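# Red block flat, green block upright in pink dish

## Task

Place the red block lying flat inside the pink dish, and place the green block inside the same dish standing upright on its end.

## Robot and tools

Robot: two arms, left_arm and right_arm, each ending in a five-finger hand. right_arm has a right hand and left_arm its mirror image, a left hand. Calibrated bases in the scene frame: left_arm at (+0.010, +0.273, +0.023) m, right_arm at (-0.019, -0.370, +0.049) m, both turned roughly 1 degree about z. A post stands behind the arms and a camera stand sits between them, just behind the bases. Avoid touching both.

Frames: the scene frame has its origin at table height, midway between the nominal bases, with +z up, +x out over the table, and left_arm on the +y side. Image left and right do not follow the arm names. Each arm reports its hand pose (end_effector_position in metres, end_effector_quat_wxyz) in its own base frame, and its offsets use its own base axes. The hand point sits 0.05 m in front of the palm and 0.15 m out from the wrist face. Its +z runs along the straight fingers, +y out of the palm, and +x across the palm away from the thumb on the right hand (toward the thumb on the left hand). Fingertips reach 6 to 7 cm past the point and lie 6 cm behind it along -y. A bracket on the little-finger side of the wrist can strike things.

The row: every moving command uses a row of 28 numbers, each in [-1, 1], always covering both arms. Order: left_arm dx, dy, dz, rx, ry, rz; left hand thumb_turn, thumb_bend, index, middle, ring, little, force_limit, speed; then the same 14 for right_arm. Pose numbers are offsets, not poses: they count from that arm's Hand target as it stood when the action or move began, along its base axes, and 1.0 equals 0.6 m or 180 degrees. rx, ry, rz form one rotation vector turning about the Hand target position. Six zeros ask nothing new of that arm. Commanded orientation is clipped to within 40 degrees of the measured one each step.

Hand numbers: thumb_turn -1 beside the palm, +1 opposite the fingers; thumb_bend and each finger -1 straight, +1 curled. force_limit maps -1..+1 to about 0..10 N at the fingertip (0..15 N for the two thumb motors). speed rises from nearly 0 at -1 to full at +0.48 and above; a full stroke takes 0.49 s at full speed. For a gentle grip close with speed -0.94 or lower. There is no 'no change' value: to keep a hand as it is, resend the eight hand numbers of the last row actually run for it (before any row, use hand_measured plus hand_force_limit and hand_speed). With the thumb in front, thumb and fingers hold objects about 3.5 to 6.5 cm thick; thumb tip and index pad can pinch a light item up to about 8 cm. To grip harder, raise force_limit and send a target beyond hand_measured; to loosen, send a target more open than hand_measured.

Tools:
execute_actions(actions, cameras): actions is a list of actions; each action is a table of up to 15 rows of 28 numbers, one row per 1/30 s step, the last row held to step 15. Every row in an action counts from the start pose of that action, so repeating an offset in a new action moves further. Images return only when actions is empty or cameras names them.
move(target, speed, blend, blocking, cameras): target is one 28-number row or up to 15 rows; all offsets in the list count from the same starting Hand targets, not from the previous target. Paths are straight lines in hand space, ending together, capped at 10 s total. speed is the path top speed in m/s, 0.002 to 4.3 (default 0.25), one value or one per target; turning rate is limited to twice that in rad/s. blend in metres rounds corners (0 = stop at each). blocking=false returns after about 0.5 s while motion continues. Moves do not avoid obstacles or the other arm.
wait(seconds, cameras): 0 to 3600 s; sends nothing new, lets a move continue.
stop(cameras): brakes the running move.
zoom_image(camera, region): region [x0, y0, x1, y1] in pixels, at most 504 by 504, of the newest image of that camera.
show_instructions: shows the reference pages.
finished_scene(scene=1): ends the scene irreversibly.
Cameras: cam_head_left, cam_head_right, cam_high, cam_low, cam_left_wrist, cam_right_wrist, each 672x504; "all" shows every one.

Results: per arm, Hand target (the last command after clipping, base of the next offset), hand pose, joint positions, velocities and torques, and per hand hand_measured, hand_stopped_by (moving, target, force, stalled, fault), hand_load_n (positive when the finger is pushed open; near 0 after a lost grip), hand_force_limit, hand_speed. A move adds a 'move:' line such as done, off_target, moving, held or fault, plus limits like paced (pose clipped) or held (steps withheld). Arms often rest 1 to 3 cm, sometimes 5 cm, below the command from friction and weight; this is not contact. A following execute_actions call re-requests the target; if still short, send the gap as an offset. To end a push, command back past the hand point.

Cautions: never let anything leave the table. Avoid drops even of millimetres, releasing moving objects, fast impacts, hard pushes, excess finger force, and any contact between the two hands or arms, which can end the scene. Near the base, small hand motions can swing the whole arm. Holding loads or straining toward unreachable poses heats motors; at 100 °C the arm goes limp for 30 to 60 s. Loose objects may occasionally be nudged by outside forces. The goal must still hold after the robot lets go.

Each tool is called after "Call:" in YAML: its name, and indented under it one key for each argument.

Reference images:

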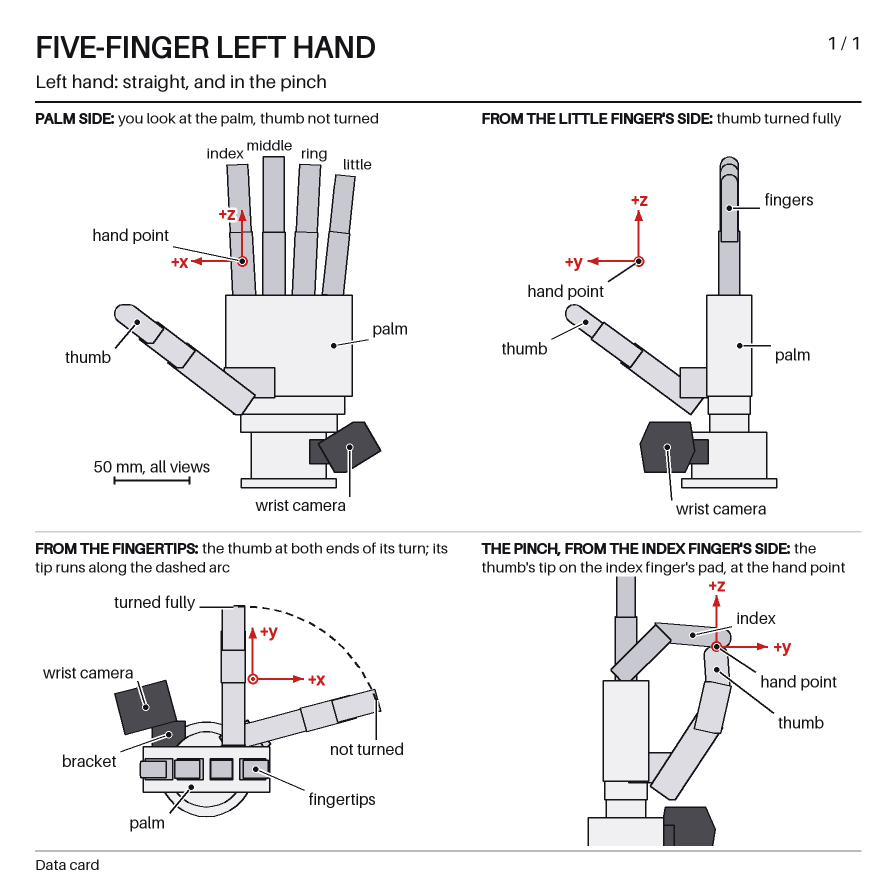

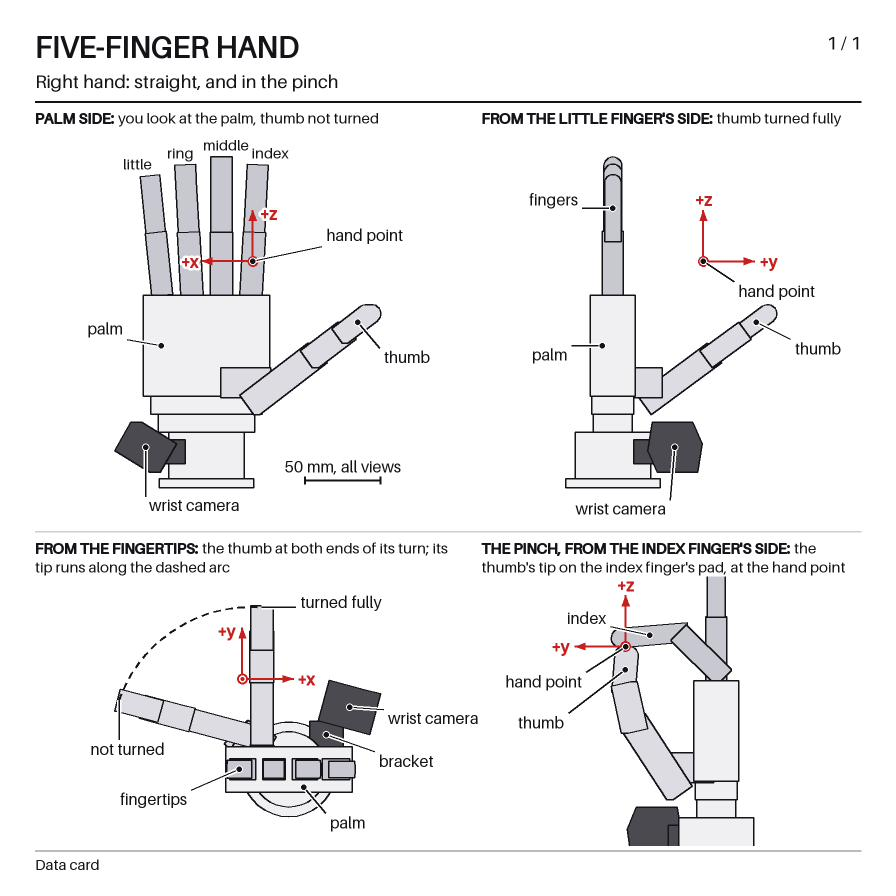

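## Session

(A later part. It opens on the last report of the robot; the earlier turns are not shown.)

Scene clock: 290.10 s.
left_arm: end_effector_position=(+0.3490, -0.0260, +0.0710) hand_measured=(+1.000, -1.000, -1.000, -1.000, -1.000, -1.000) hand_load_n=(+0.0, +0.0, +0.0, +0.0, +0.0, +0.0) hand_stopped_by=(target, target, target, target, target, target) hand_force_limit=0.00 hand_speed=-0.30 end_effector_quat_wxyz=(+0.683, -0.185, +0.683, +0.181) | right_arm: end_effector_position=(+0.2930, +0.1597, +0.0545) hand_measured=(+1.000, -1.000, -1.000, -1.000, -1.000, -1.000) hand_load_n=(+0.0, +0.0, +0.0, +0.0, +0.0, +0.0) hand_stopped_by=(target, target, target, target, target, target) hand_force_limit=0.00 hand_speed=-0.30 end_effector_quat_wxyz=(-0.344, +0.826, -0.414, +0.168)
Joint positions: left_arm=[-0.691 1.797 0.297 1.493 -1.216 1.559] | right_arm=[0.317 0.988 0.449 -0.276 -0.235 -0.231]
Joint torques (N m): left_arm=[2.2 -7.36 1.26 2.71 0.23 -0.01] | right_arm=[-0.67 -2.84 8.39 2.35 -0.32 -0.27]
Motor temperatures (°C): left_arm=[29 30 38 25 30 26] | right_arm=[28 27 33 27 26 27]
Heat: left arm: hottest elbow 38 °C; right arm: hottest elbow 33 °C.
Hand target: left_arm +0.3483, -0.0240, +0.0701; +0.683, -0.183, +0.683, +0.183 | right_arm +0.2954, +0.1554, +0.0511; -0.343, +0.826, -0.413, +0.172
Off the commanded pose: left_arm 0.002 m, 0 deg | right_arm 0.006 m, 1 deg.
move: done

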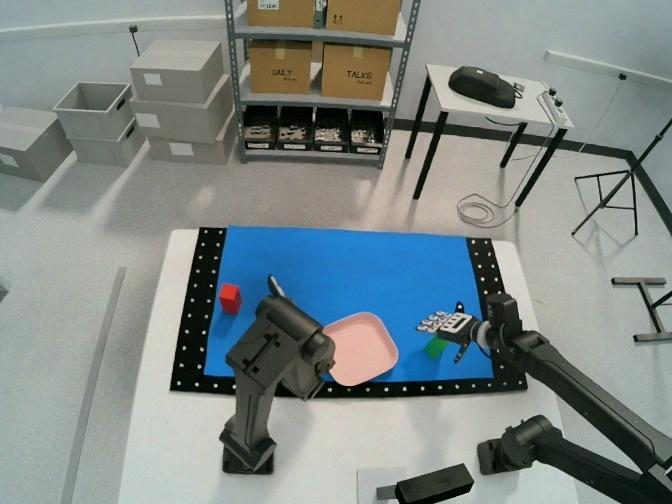

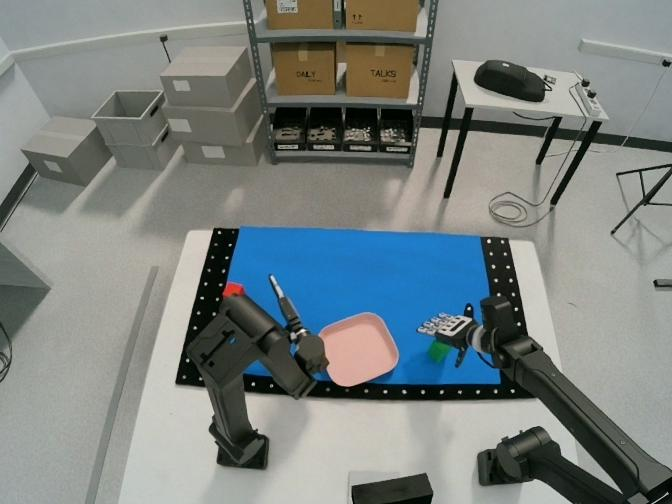

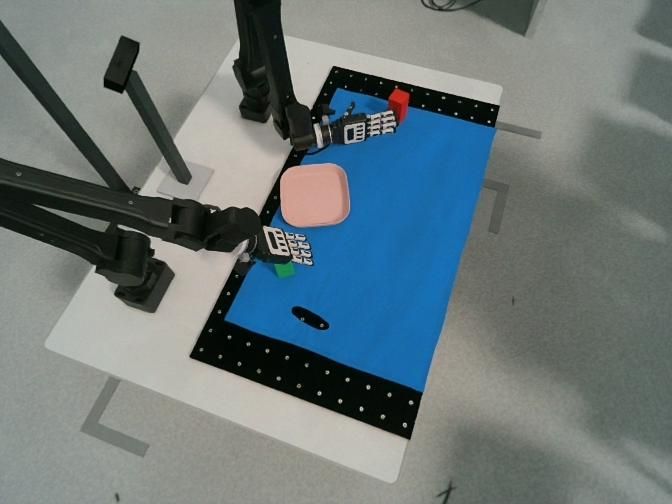

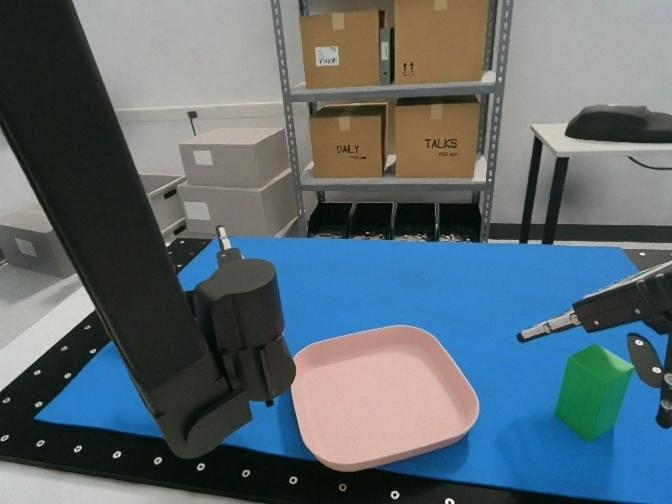

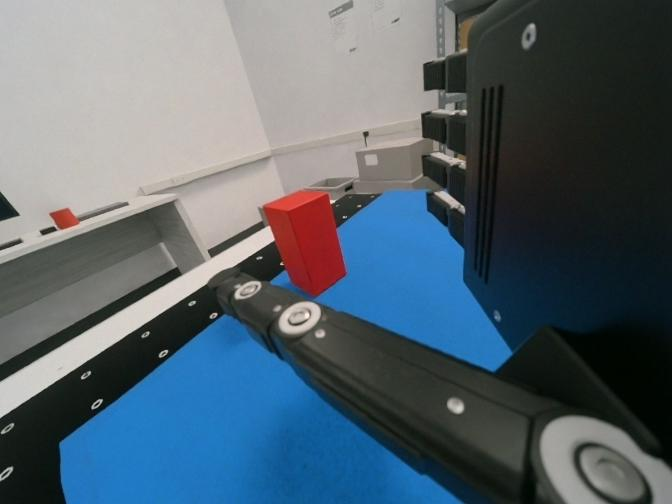

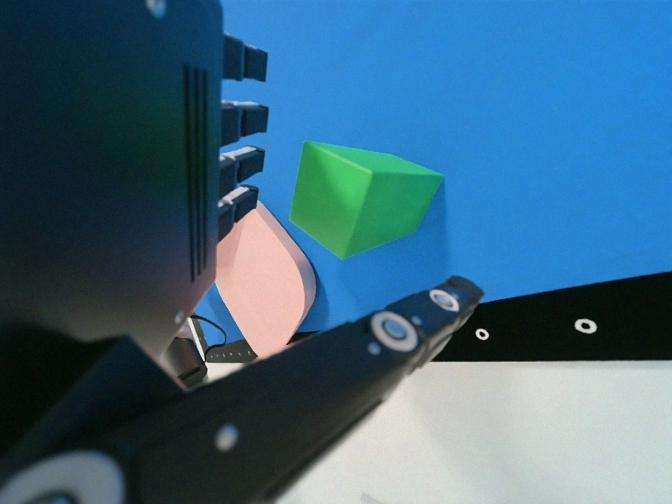

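Call:
move:
  target: [0.0495,0.041,-0.075,0,0,0,1,-1,-1,-1,-1,-1,0,-0.3,0.0123,-0.004,-0.075,0,0,0,1,-1,-1,-1,-1,-1,0,-0.3]
  speed: 0.1
  cameras: ["all"]

Call:
zoom_image:
  camera: "cam_right_wrist"
  region: [200, 100, 520, 360]

Call:
zoom_image:
  camera: "cam_head_left"
  region: [400, 250, 540, 390]

Call:
zoom_image:
  camera: "cam_low"
  region: [472, 270, 672, 470]

Call:
zoom_image:
  camera: "cam_high"
  region: [320, 50, 460, 150]

Call:
zoom_image:
  camera: "cam_left_wrist"
  region: [180, 140, 460, 360]

Scene clock: 332.13 s.
left_arm: end_effector_position=(+0.3726, +0.0025, +0.0247) hand_measured=(+1.000, -1.000, -1.000, -1.000, -1.000, -1.000) hand_load_n=(+0.0, +0.0, +0.0, +0.0, +0.0, +0.0) hand_stopped_by=(target, target, target, target, target, target) hand_force_limit=0.00 hand_speed=-0.30 end_effector_quat_wxyz=(+0.662, -0.180, +0.702, +0.192) | right_arm: end_effector_position=(+0.3025, +0.1581, +0.0109) hand_measured=(+1.000, -1.000, -1.000, -1.000, -1.000, -1.000) hand_load_n=(+0.0, +0.0, +0.0, +0.0, +0.0, +0.0) hand_stopped_by=(target, target, target, target, target, target) hand_force_limit=0.00 hand_speed=-0.30 end_effector_quat_wxyz=(-0.345, +0.825, -0.414, +0.169)
Joint positions: left_arm=[-0.555 1.975 0.334 1.536 -1.085 1.51] | right_arm=[0.299 1.139 0.394 -0.07 -0.248 -0.244]
Joint torques (N m): left_arm=[1.73 -8.82 1.29 2.81 0.16 -0.17] | right_arm=[-0.79 -3.78 6.98 2.3 -0.3 -0.26]
Heat: left arm: hottest elbow 36 °C; right arm: hottest elbow 32 °C.
Hand target: left_arm +0.3779, +0.0007, +0.0250; +0.683, -0.183, +0.683, +0.184 | right_arm +0.3028, +0.1530, +0.0061; -0.343, +0.826, -0.413, +0.172
Off the commanded pose: left_arm 0.006 m, 3 deg | right_arm 0.007 m, 0 deg.
joint sent to its limit (left arm) — joint 4 (wrist pitch), upper limit. The joint targets still meet the commanded pose.
move: off_target (left_arm)

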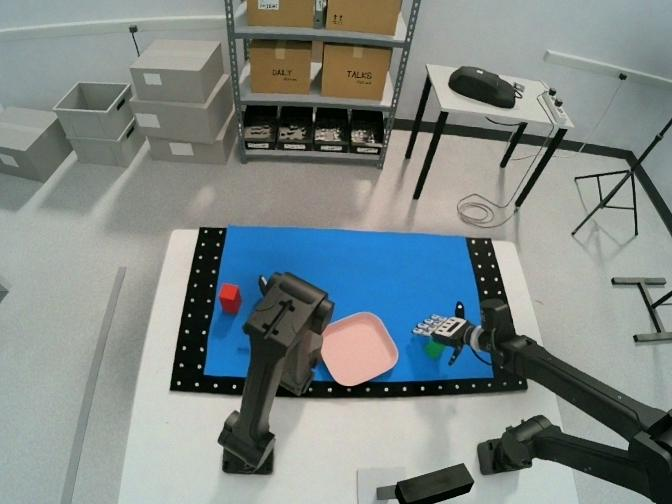

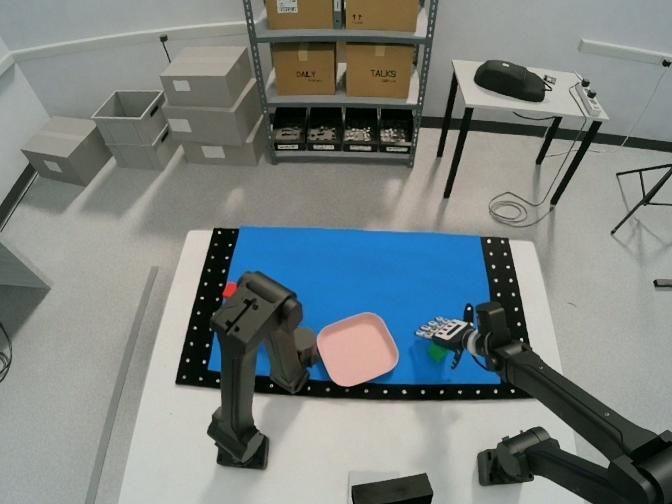

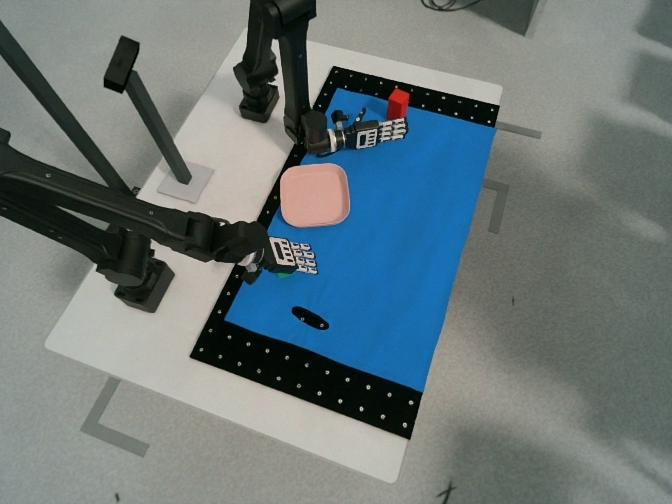

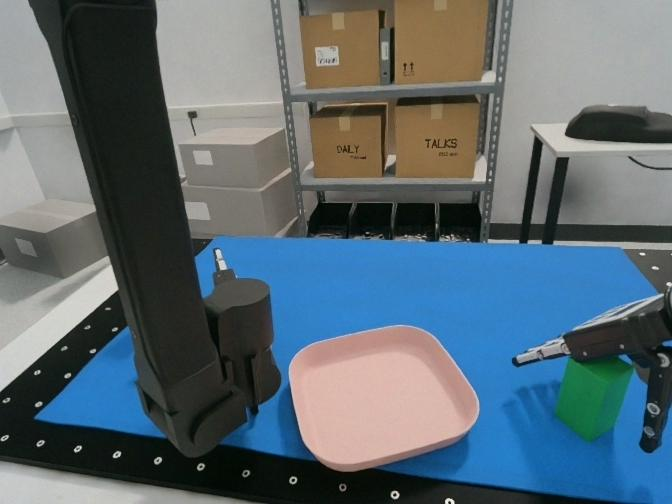

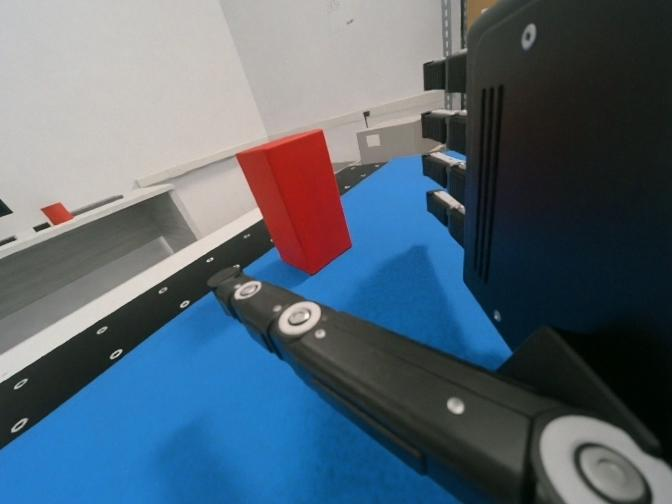

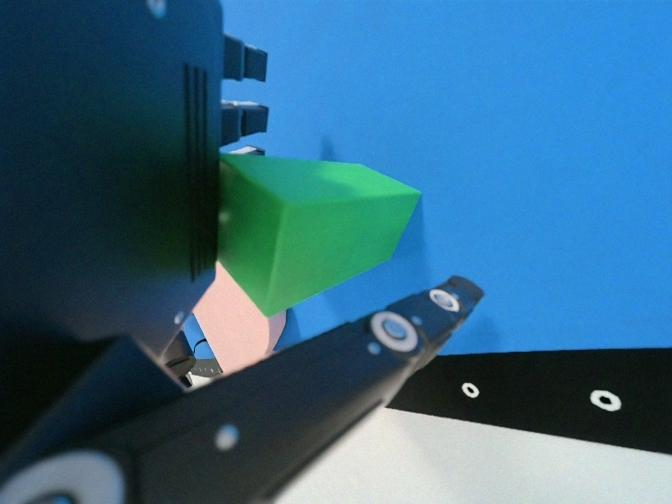

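Scaled by 1.575.

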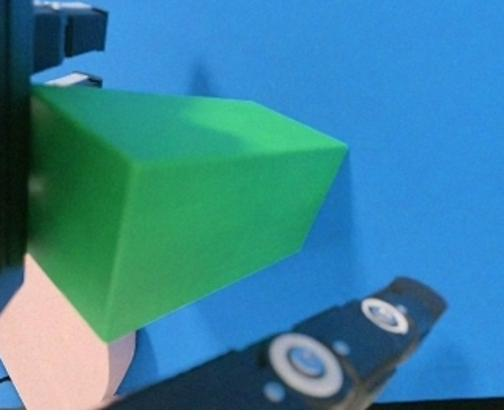

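Scaled by 3.600.

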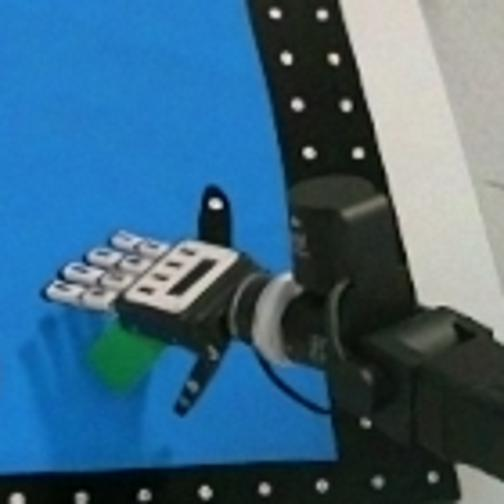

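Scaled by 2.520.

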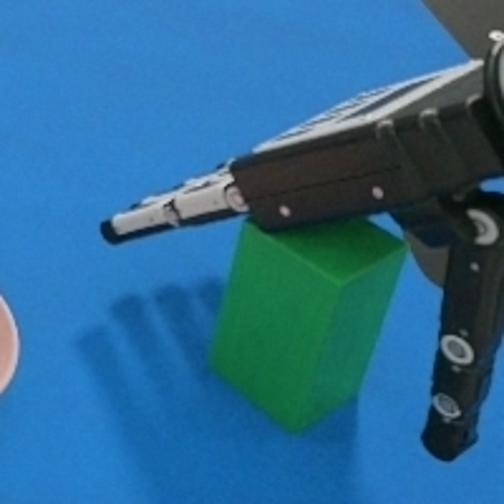

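Scaled by 3.600.

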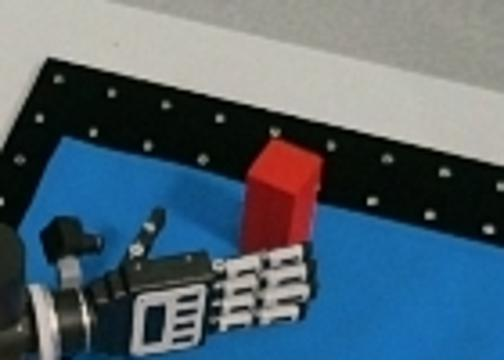

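Scaled by 1.800.

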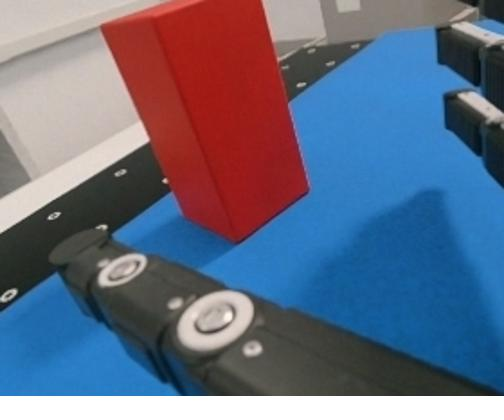

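Call:
move:
  target: [0,0,0,0,0,0,1,-1,-1,-1,-1,-1,0,-0.3,0,0,0,0,0,0,1,-0.75,-0.62,-0.62,-1,-1,-0.6,-0.8]
  cameras: ["cam_low","cam_right_wrist","cam_high","cam_head_left","cam_head_right"]

Call:
zoom_image:
  camera: "cam_low"
  region: [472, 270, 672, 470]

Call:
zoom_image:
  camera: "cam_high"
  region: [220, 200, 360, 320]

Scene clock: 410.00 s.
left_arm: end_effector_position=(+0.3726, +0.0025, +0.0246) hand_measured=(+1.000, -1.000, -1.000, -1.000, -1.000, -1.000) hand_load_n=(+0.5, +0.0, +0.0, +0.0, +0.0, +0.0) hand_stopped_by=(target, target, target, target, target, target) hand_force_limit=0.00 hand_speed=-0.30 end_effector_quat_wxyz=(+0.662, -0.180, +0.701, +0.192) | right_arm: end_effector_position=(+0.3025, +0.1581, +0.0109) hand_measured=(+1.000, -0.750, -0.620, -0.620, -1.000, -1.000) hand_load_n=(+0.0, +0.0, +0.0, +0.0, -0.5, +0.0) hand_stopped_by=(target, target, target, target, target, target) hand_force_limit=-0.60 hand_speed=-0.80 end_effector_quat_wxyz=(-0.345, +0.825, -0.414, +0.169)
Joint positions: left_arm=[-0.555 1.975 0.334 1.536 -1.085 1.509] | right_arm=[0.299 1.139 0.394 -0.07 -0.248 -0.244]
Joint torques (N m): left_arm=[2.02 -8.76 1.31 2.77 0.15 -0.14] | right_arm=[-0.79 -3.72 6.93 2.3 -0.29 -0.26]
Heat: left arm: hottest elbow 34 °C; right arm: hottest elbow 30 °C.
Hand target: left_arm +0.3779, +0.0007, +0.0250; +0.683, -0.183, +0.683, +0.184 | right_arm +0.3028, +0.1530, +0.0061; -0.343, +0.826, -0.413, +0.172
Off the commanded pose: left_arm 0.006 m, 3 deg | right_arm 0.007 m, 0 deg.
joint sent to its limit (left arm) — joint 4 (wrist pitch), upper limit. The joint targets still meet the commanded pose.
move: done
Images, in order (width x height): cam_head_left 672x504, cam_head_right 672x504, cam_high 672x504, cam_low 672x504, cam_right_wrist 672x504.

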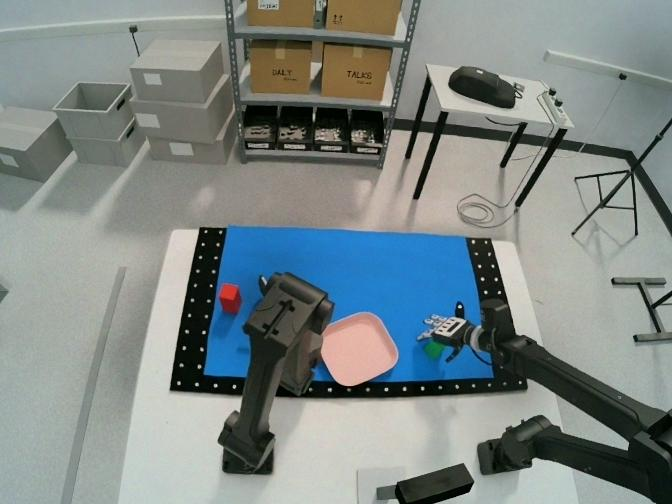

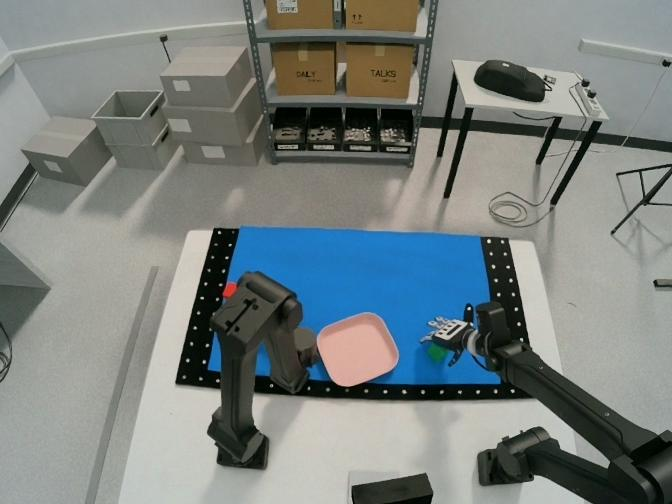

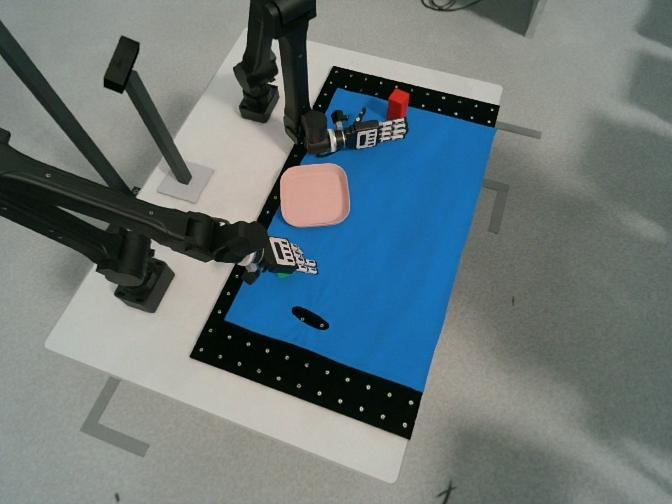

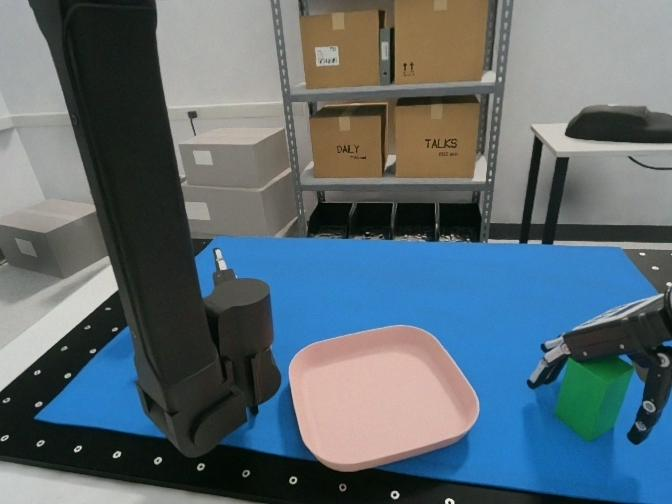

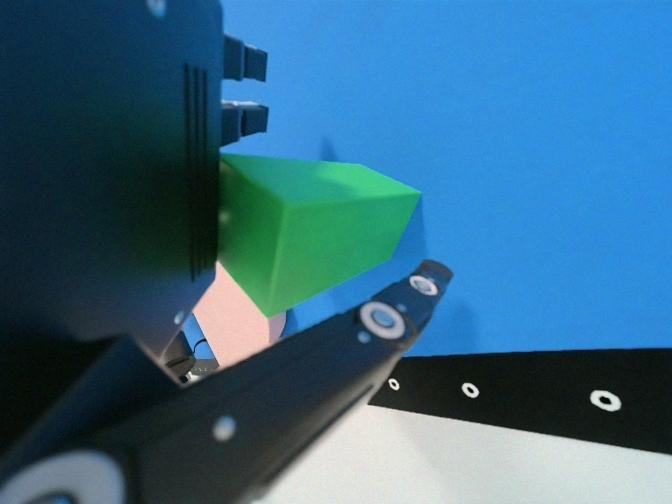

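Scaled by 2.520.

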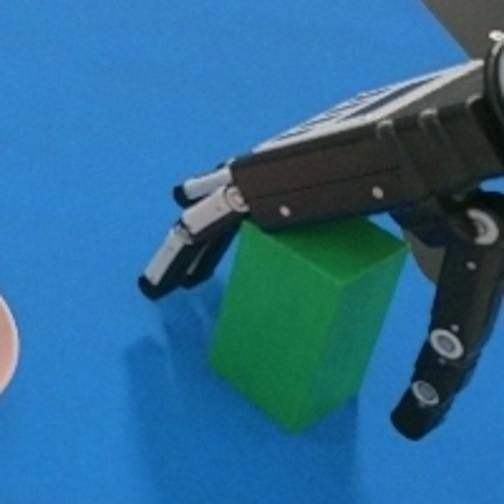

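Scaled by 3.600.

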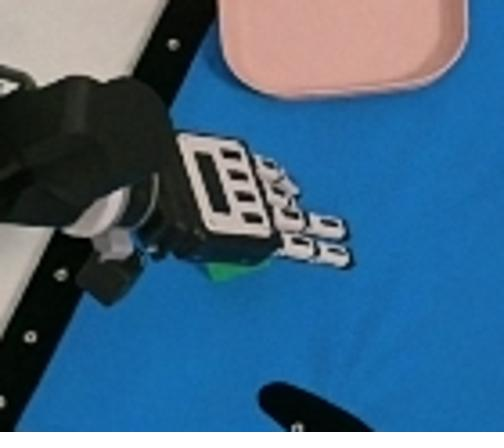

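Call:
move:
  target:
    - [0,0,0,0,0,0,1,-1,-1,-1,-1,-1,0,-0.3,0,0,0.02,0,0,0,1,-0.75,-0.62,-0.62,-1,-1,-0.6,-0.8]
    - [0,0,0,0,0,0,1,-1,-1,-1,-1,-1,0,-0.3,-0.012,-0.0173,0.02,0,0,0,1,-0.75,-0.62,-0.62,-1,-1,-0.6,-0.8]
  speed: 0.06
  cameras: ["cam_low","cam_right_wrist","cam_high","cam_head_left","cam_head_right"]

Call:
zoom_image:
  camera: "cam_low"
  region: [472, 270, 672, 470]

Call:
zoom_image:
  camera: "cam_head_right"
  region: [400, 280, 520, 400]

Scene clock: 435.03 s.
left_arm: end_effector_position=(+0.3726, +0.0025, +0.0246) hand_measured=(+1.000, -1.000, -1.000, -1.000, -1.000, -1.000) hand_load_n=(+0.5, +0.0, +0.0, +0.0, +0.0, +0.0) hand_stopped_by=(target, target, target, target, target, target) hand_force_limit=0.00 hand_speed=-0.30 end_effector_quat_wxyz=(+0.662, -0.180, +0.701, +0.192) | right_arm: end_effector_position=(+0.3009, +0.1488, +0.0232) hand_measured=(+1.000, -0.750, -0.620, -0.620, -1.000, -1.000) hand_load_n=(+0.0, +0.0, +0.0, +0.0, +0.0, +0.0) hand_stopped_by=(target, target, target, target, target, target) hand_force_limit=-0.60 hand_speed=-0.80 end_effector_quat_wxyz=(-0.349, +0.823, -0.413, +0.174)
Joint positions: left_arm=[-0.555 1.975 0.334 1.536 -1.085 1.509] | right_arm=[0.265 1.079 0.394 -0.121 -0.269 -0.267]
Joint torques (N m): left_arm=[2.08 -8.64 1.46 2.8 0.16 -0.17] | right_arm=[-0.79 -4.37 7.16 1.4 -0.32 -0.27]
Heat: left arm: hottest elbow 34 °C; right arm: hottest elbow 30 °C.
Hand target: left_arm +0.3779, +0.0007, +0.0250; +0.683, -0.183, +0.683, +0.184 | right_arm +0.2956, +0.1426, +0.0181; -0.343, +0.826, -0.413, +0.172
Off the commanded pose: left_arm 0.006 m, 3 deg | right_arm 0.010 m, 1 deg.
joint sent to its limit (left arm) — joint 4 (wrist pitch), upper limit. The joint targets still meet the commanded pose.
move: done
Images, in order (width x height): cam_head_left 672x504, cam_head_right 672x504, cam_high 672x504, cam_low 672x504, cam_right_wrist 672x504.

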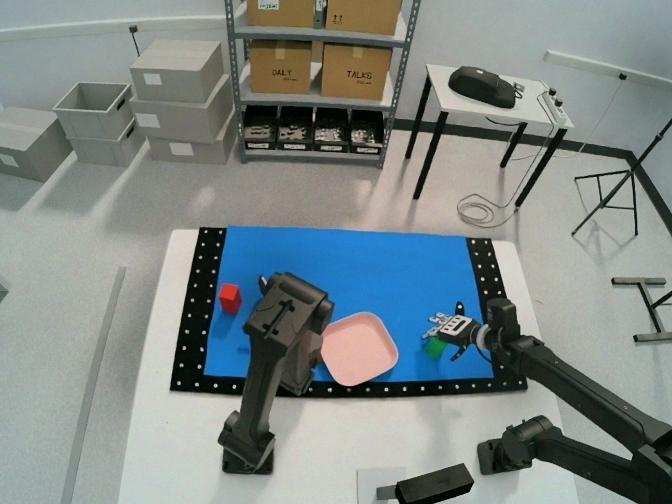

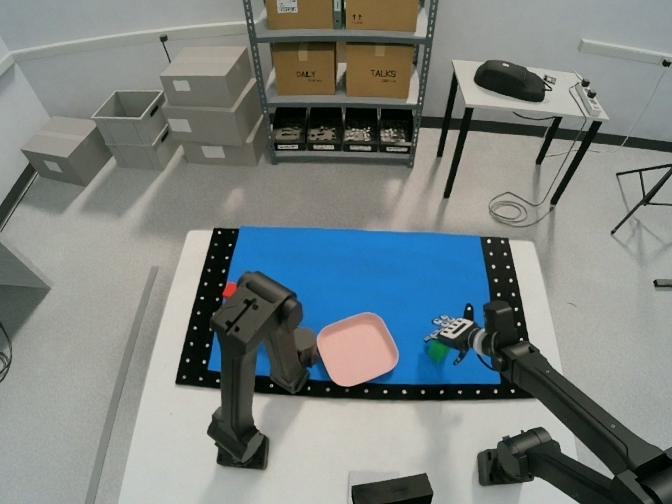

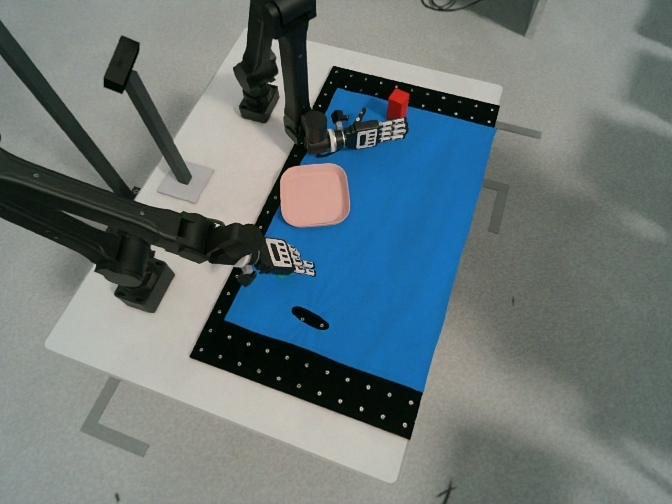

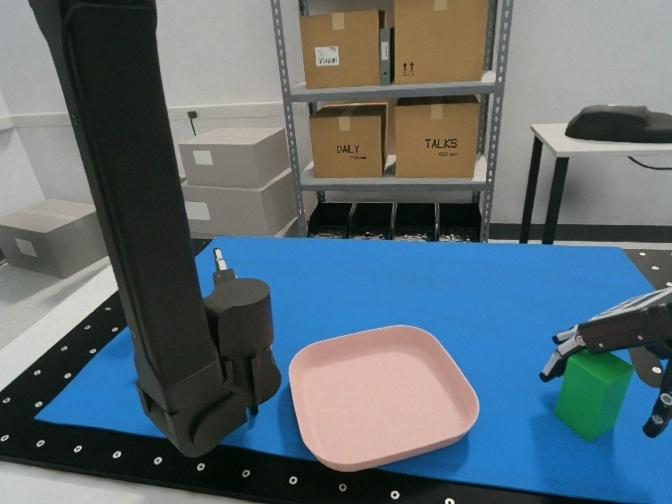

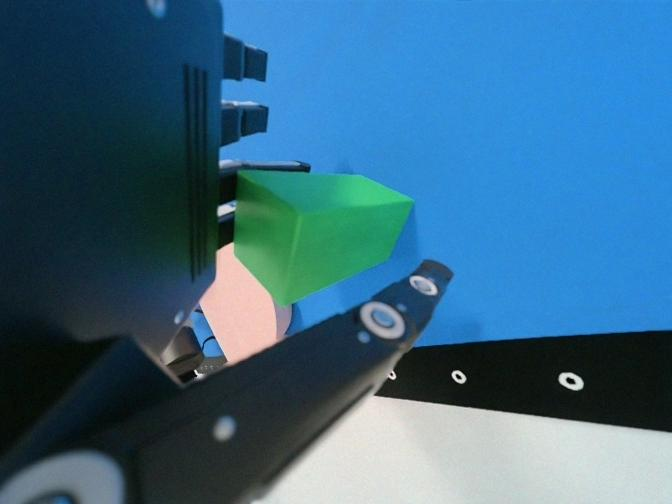

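Scaled by 2.520.

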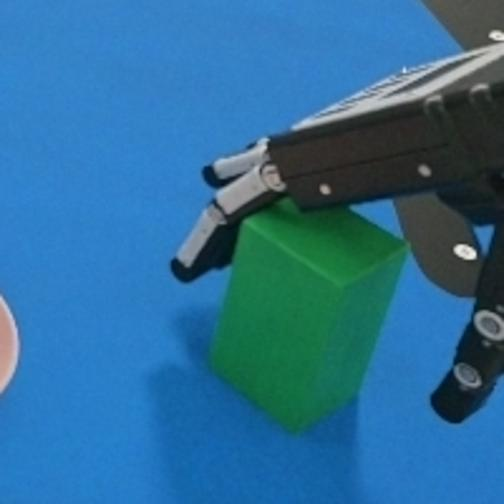

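Scaled by 4.200.

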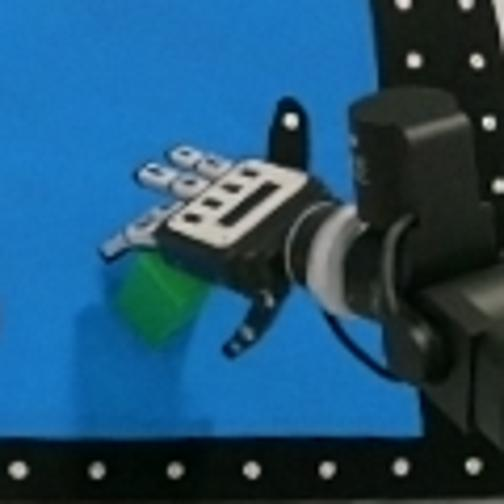

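Call:
move:
  target: [0,0,0,0,0,0,1,-1,-1,-1,-1,-1,0,-0.3,0.0187,-0.0047,0.0,0,0,0,1,-0.75,-0.62,-0.62,-1,-1,-0.6,-0.8]
  speed: 0.06
  cameras: ["cam_low","cam_right_wrist","cam_head_left"]

Call:
zoom_image:
  camera: "cam_low"
  region: [472, 270, 672, 470]

Call:
zoom_image:
  camera: "cam_head_left"
  region: [400, 280, 520, 400]

Scene clock: 466.50 s.
left_arm: end_effector_position=(+0.3726, +0.0025, +0.0246) hand_measured=(+1.000, -1.000, -1.000, -1.000, -1.000, -1.000) hand_load_n=(+0.0, +0.0, +0.0, +0.0, +0.0, +0.0) hand_stopped_by=(target, target, target, target, target, target) hand_force_limit=0.00 hand_speed=-0.30 end_effector_quat_wxyz=(+0.662, -0.180, +0.701, +0.192) | right_arm: end_effector_position=(+0.3004, +0.1431, +0.0162) hand_measured=(+1.000, -0.750, -0.620, -0.620, -1.000, -1.000) hand_load_n=(+0.0, +0.0, +0.0, +0.0, +0.0, +0.0) hand_stopped_by=(target, target, target, target, target, target) hand_force_limit=-0.60 hand_speed=-0.80 end_effector_quat_wxyz=(-0.344, +0.826, -0.415, +0.167)
Joint positions: left_arm=[-0.555 1.975 0.334 1.536 -1.085 1.509] | right_arm=[0.244 1.103 0.394 -0.121 -0.285 -0.283]
Joint torques (N m): left_arm=[2.08 -8.35 1.43 2.88 0.19 -0.15] | right_arm=[-0.91 -3.49 8.99 1.68 -0.32 -0.28]
Heat: left arm: hottest elbow 34 °C; right arm: hottest elbow 30 °C.
Hand target: left_arm +0.3779, +0.0007, +0.0250; +0.683, -0.183, +0.683, +0.184 | right_arm +0.3068, +0.1398, +0.0181; -0.343, +0.826, -0.413, +0.172
Off the commanded pose: left_arm 0.006 m, 3 deg | right_arm 0.007 m, 1 deg.
joint sent to its limit (left arm) — joint 4 (wrist pitch), upper limit. The joint targets still meet the commanded pose.
move: done
Images, in order (width x height): cam_head_left 672x504, cam_low 672x504, cam_right_wrist 672x504.

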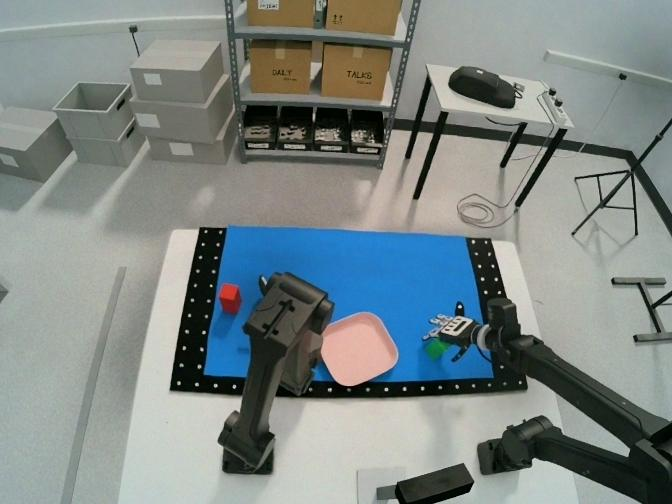

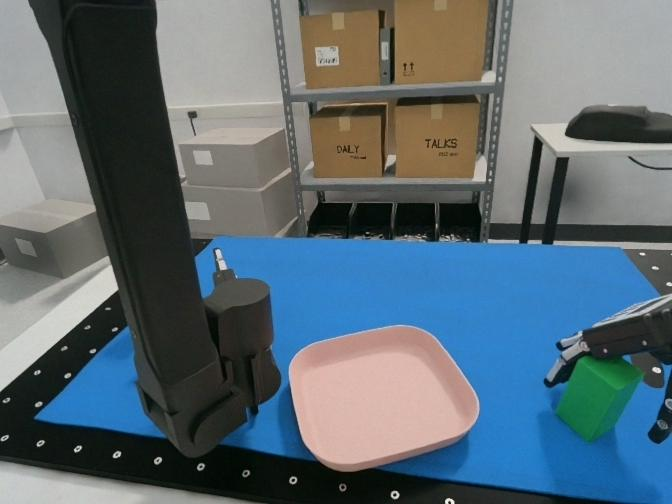

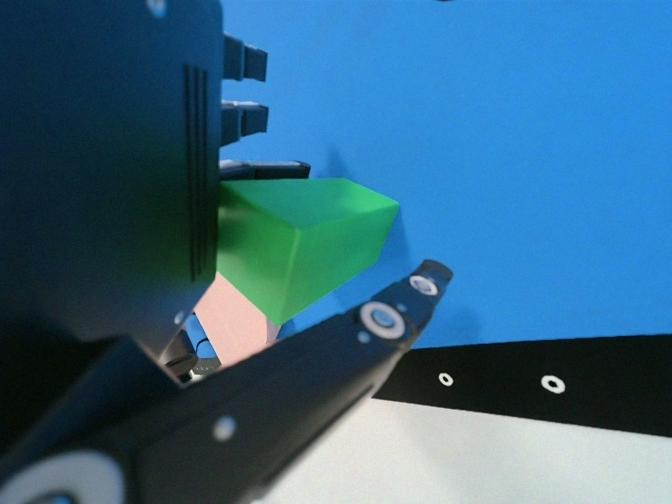

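Scaled by 2.520.

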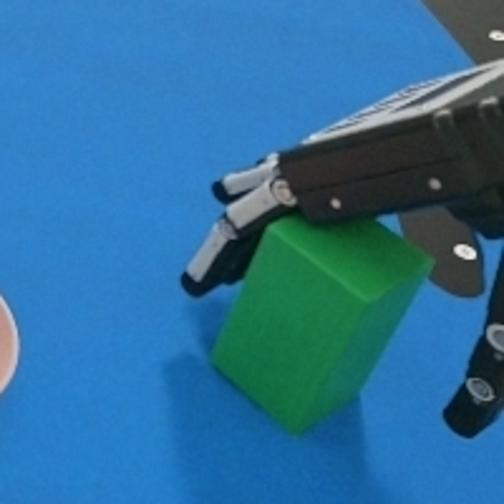

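Scaled by 4.200.

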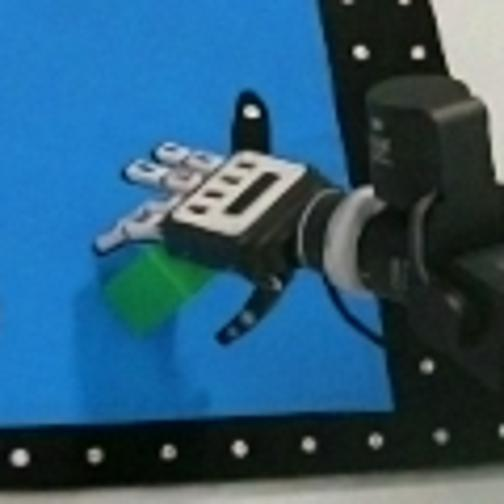

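Call:
move:
  target:
    - [0,0,0,0,0,0,1,-1,-1,-1,-1,-1,0,-0.3,0.02,0.015,0.012,0,0,0,1,-0.75,-0.62,-0.62,-1,-1,-0.6,-0.8]
    - [0,0,0,0,0,0,1,-1,-1,-1,-1,-1,0,-0.3,0.02,0.015,0.045,0,0,0,1,-0.75,-0.62,-0.62,-1,-1,-0.6,-0.8]
  speed: 0.04
  blend: [0.004,0]
  cameras: ["cam_low","cam_right_wrist","cam_head_left"]

Call:
zoom_image:
  camera: "cam_low"
  region: [472, 270, 672, 470]

Call:
zoom_image:
  camera: "cam_head_left"
  region: [400, 280, 520, 400]

Scene clock: 476.17 s.
left_arm: end_effector_position=(+0.3726, +0.0025, +0.0246) hand_measured=(+1.000, -1.000, -1.000, -1.000, -1.000, -1.000) hand_load_n=(+0.0, +0.0, +0.0, +0.0, +0.0, +0.0) hand_stopped_by=(target, target, target, target, target, target) hand_force_limit=0.00 hand_speed=-0.30 end_effector_quat_wxyz=(+0.662, -0.180, +0.701, +0.192) | right_arm: end_effector_position=(+0.3041, +0.1422, +0.0288) hand_measured=(+1.000, -0.750, -0.620, -0.620, -1.000, -1.000) hand_load_n=(+0.0, +0.0, +0.0, +0.0, +0.0, +0.0) hand_stopped_by=(target, target, target, target, target, target) hand_force_limit=-0.60 hand_speed=-0.80 end_effector_quat_wxyz=(-0.333, +0.829, -0.421, +0.161)
Joint positions: left_arm=[-0.555 1.975 0.334 1.536 -1.085 1.509] | right_arm=[0.244 1.089 0.44 -0.208 -0.276 -0.284]
Joint torques (N m): left_arm=[2.08 -8 1.39 2.85 0.13 -0.15] | right_arm=[1.08 -4.72 11.63 1.37 -0.11 -0.08]
Heat: left arm: hottest elbow 34 °C; right arm: hottest elbow 30 °C.
Hand target: left_arm +0.3779, +0.0007, +0.0250; +0.683, -0.183, +0.683, +0.184 | right_arm +0.3188, +0.1487, +0.0451; -0.343, +0.826, -0.413, +0.172
Off the commanded pose: left_arm 0.006 m, 3 deg | right_arm 0.023 m, 2 deg.
joint sent to its limit (left arm) — joint 4 (wrist pitch), upper limit. The joint targets still meet the commanded pose.
move: off_target (right_arm)
Images, in order (width x height): cam_head_left 672x504, cam_low 672x504, cam_right_wrist 672x504.

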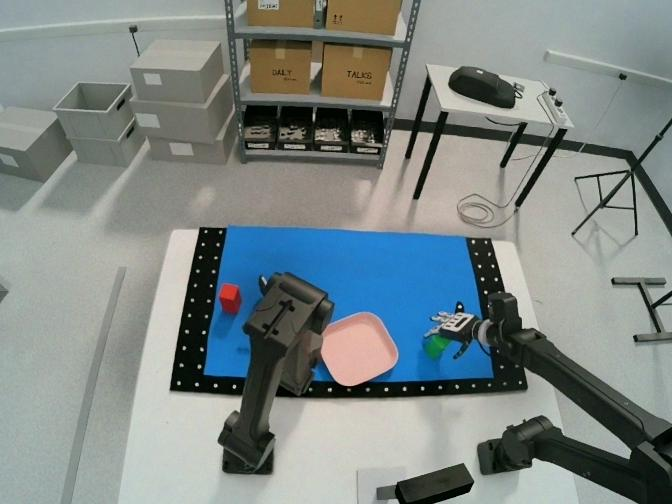

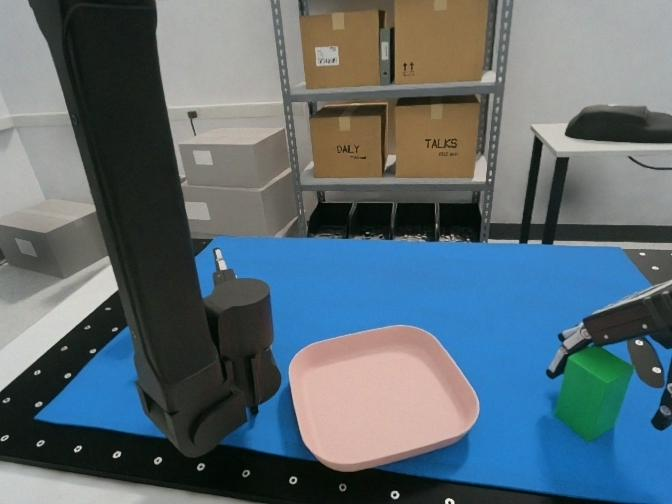

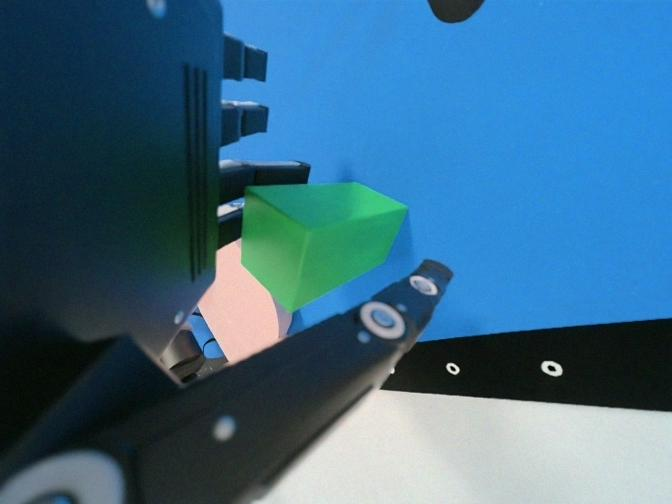

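Scaled by 2.520.

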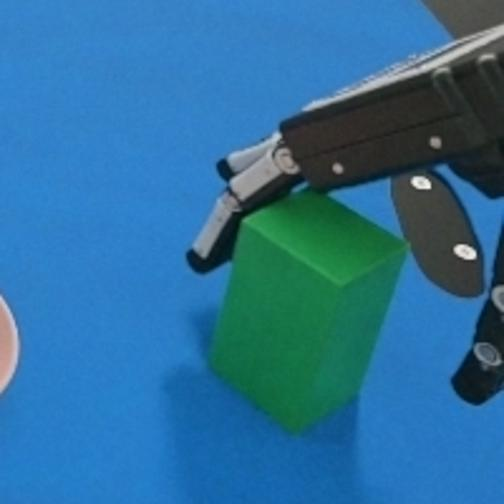

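Scaled by 4.200.

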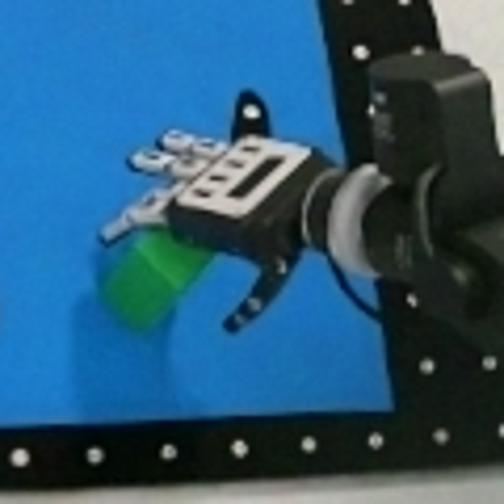

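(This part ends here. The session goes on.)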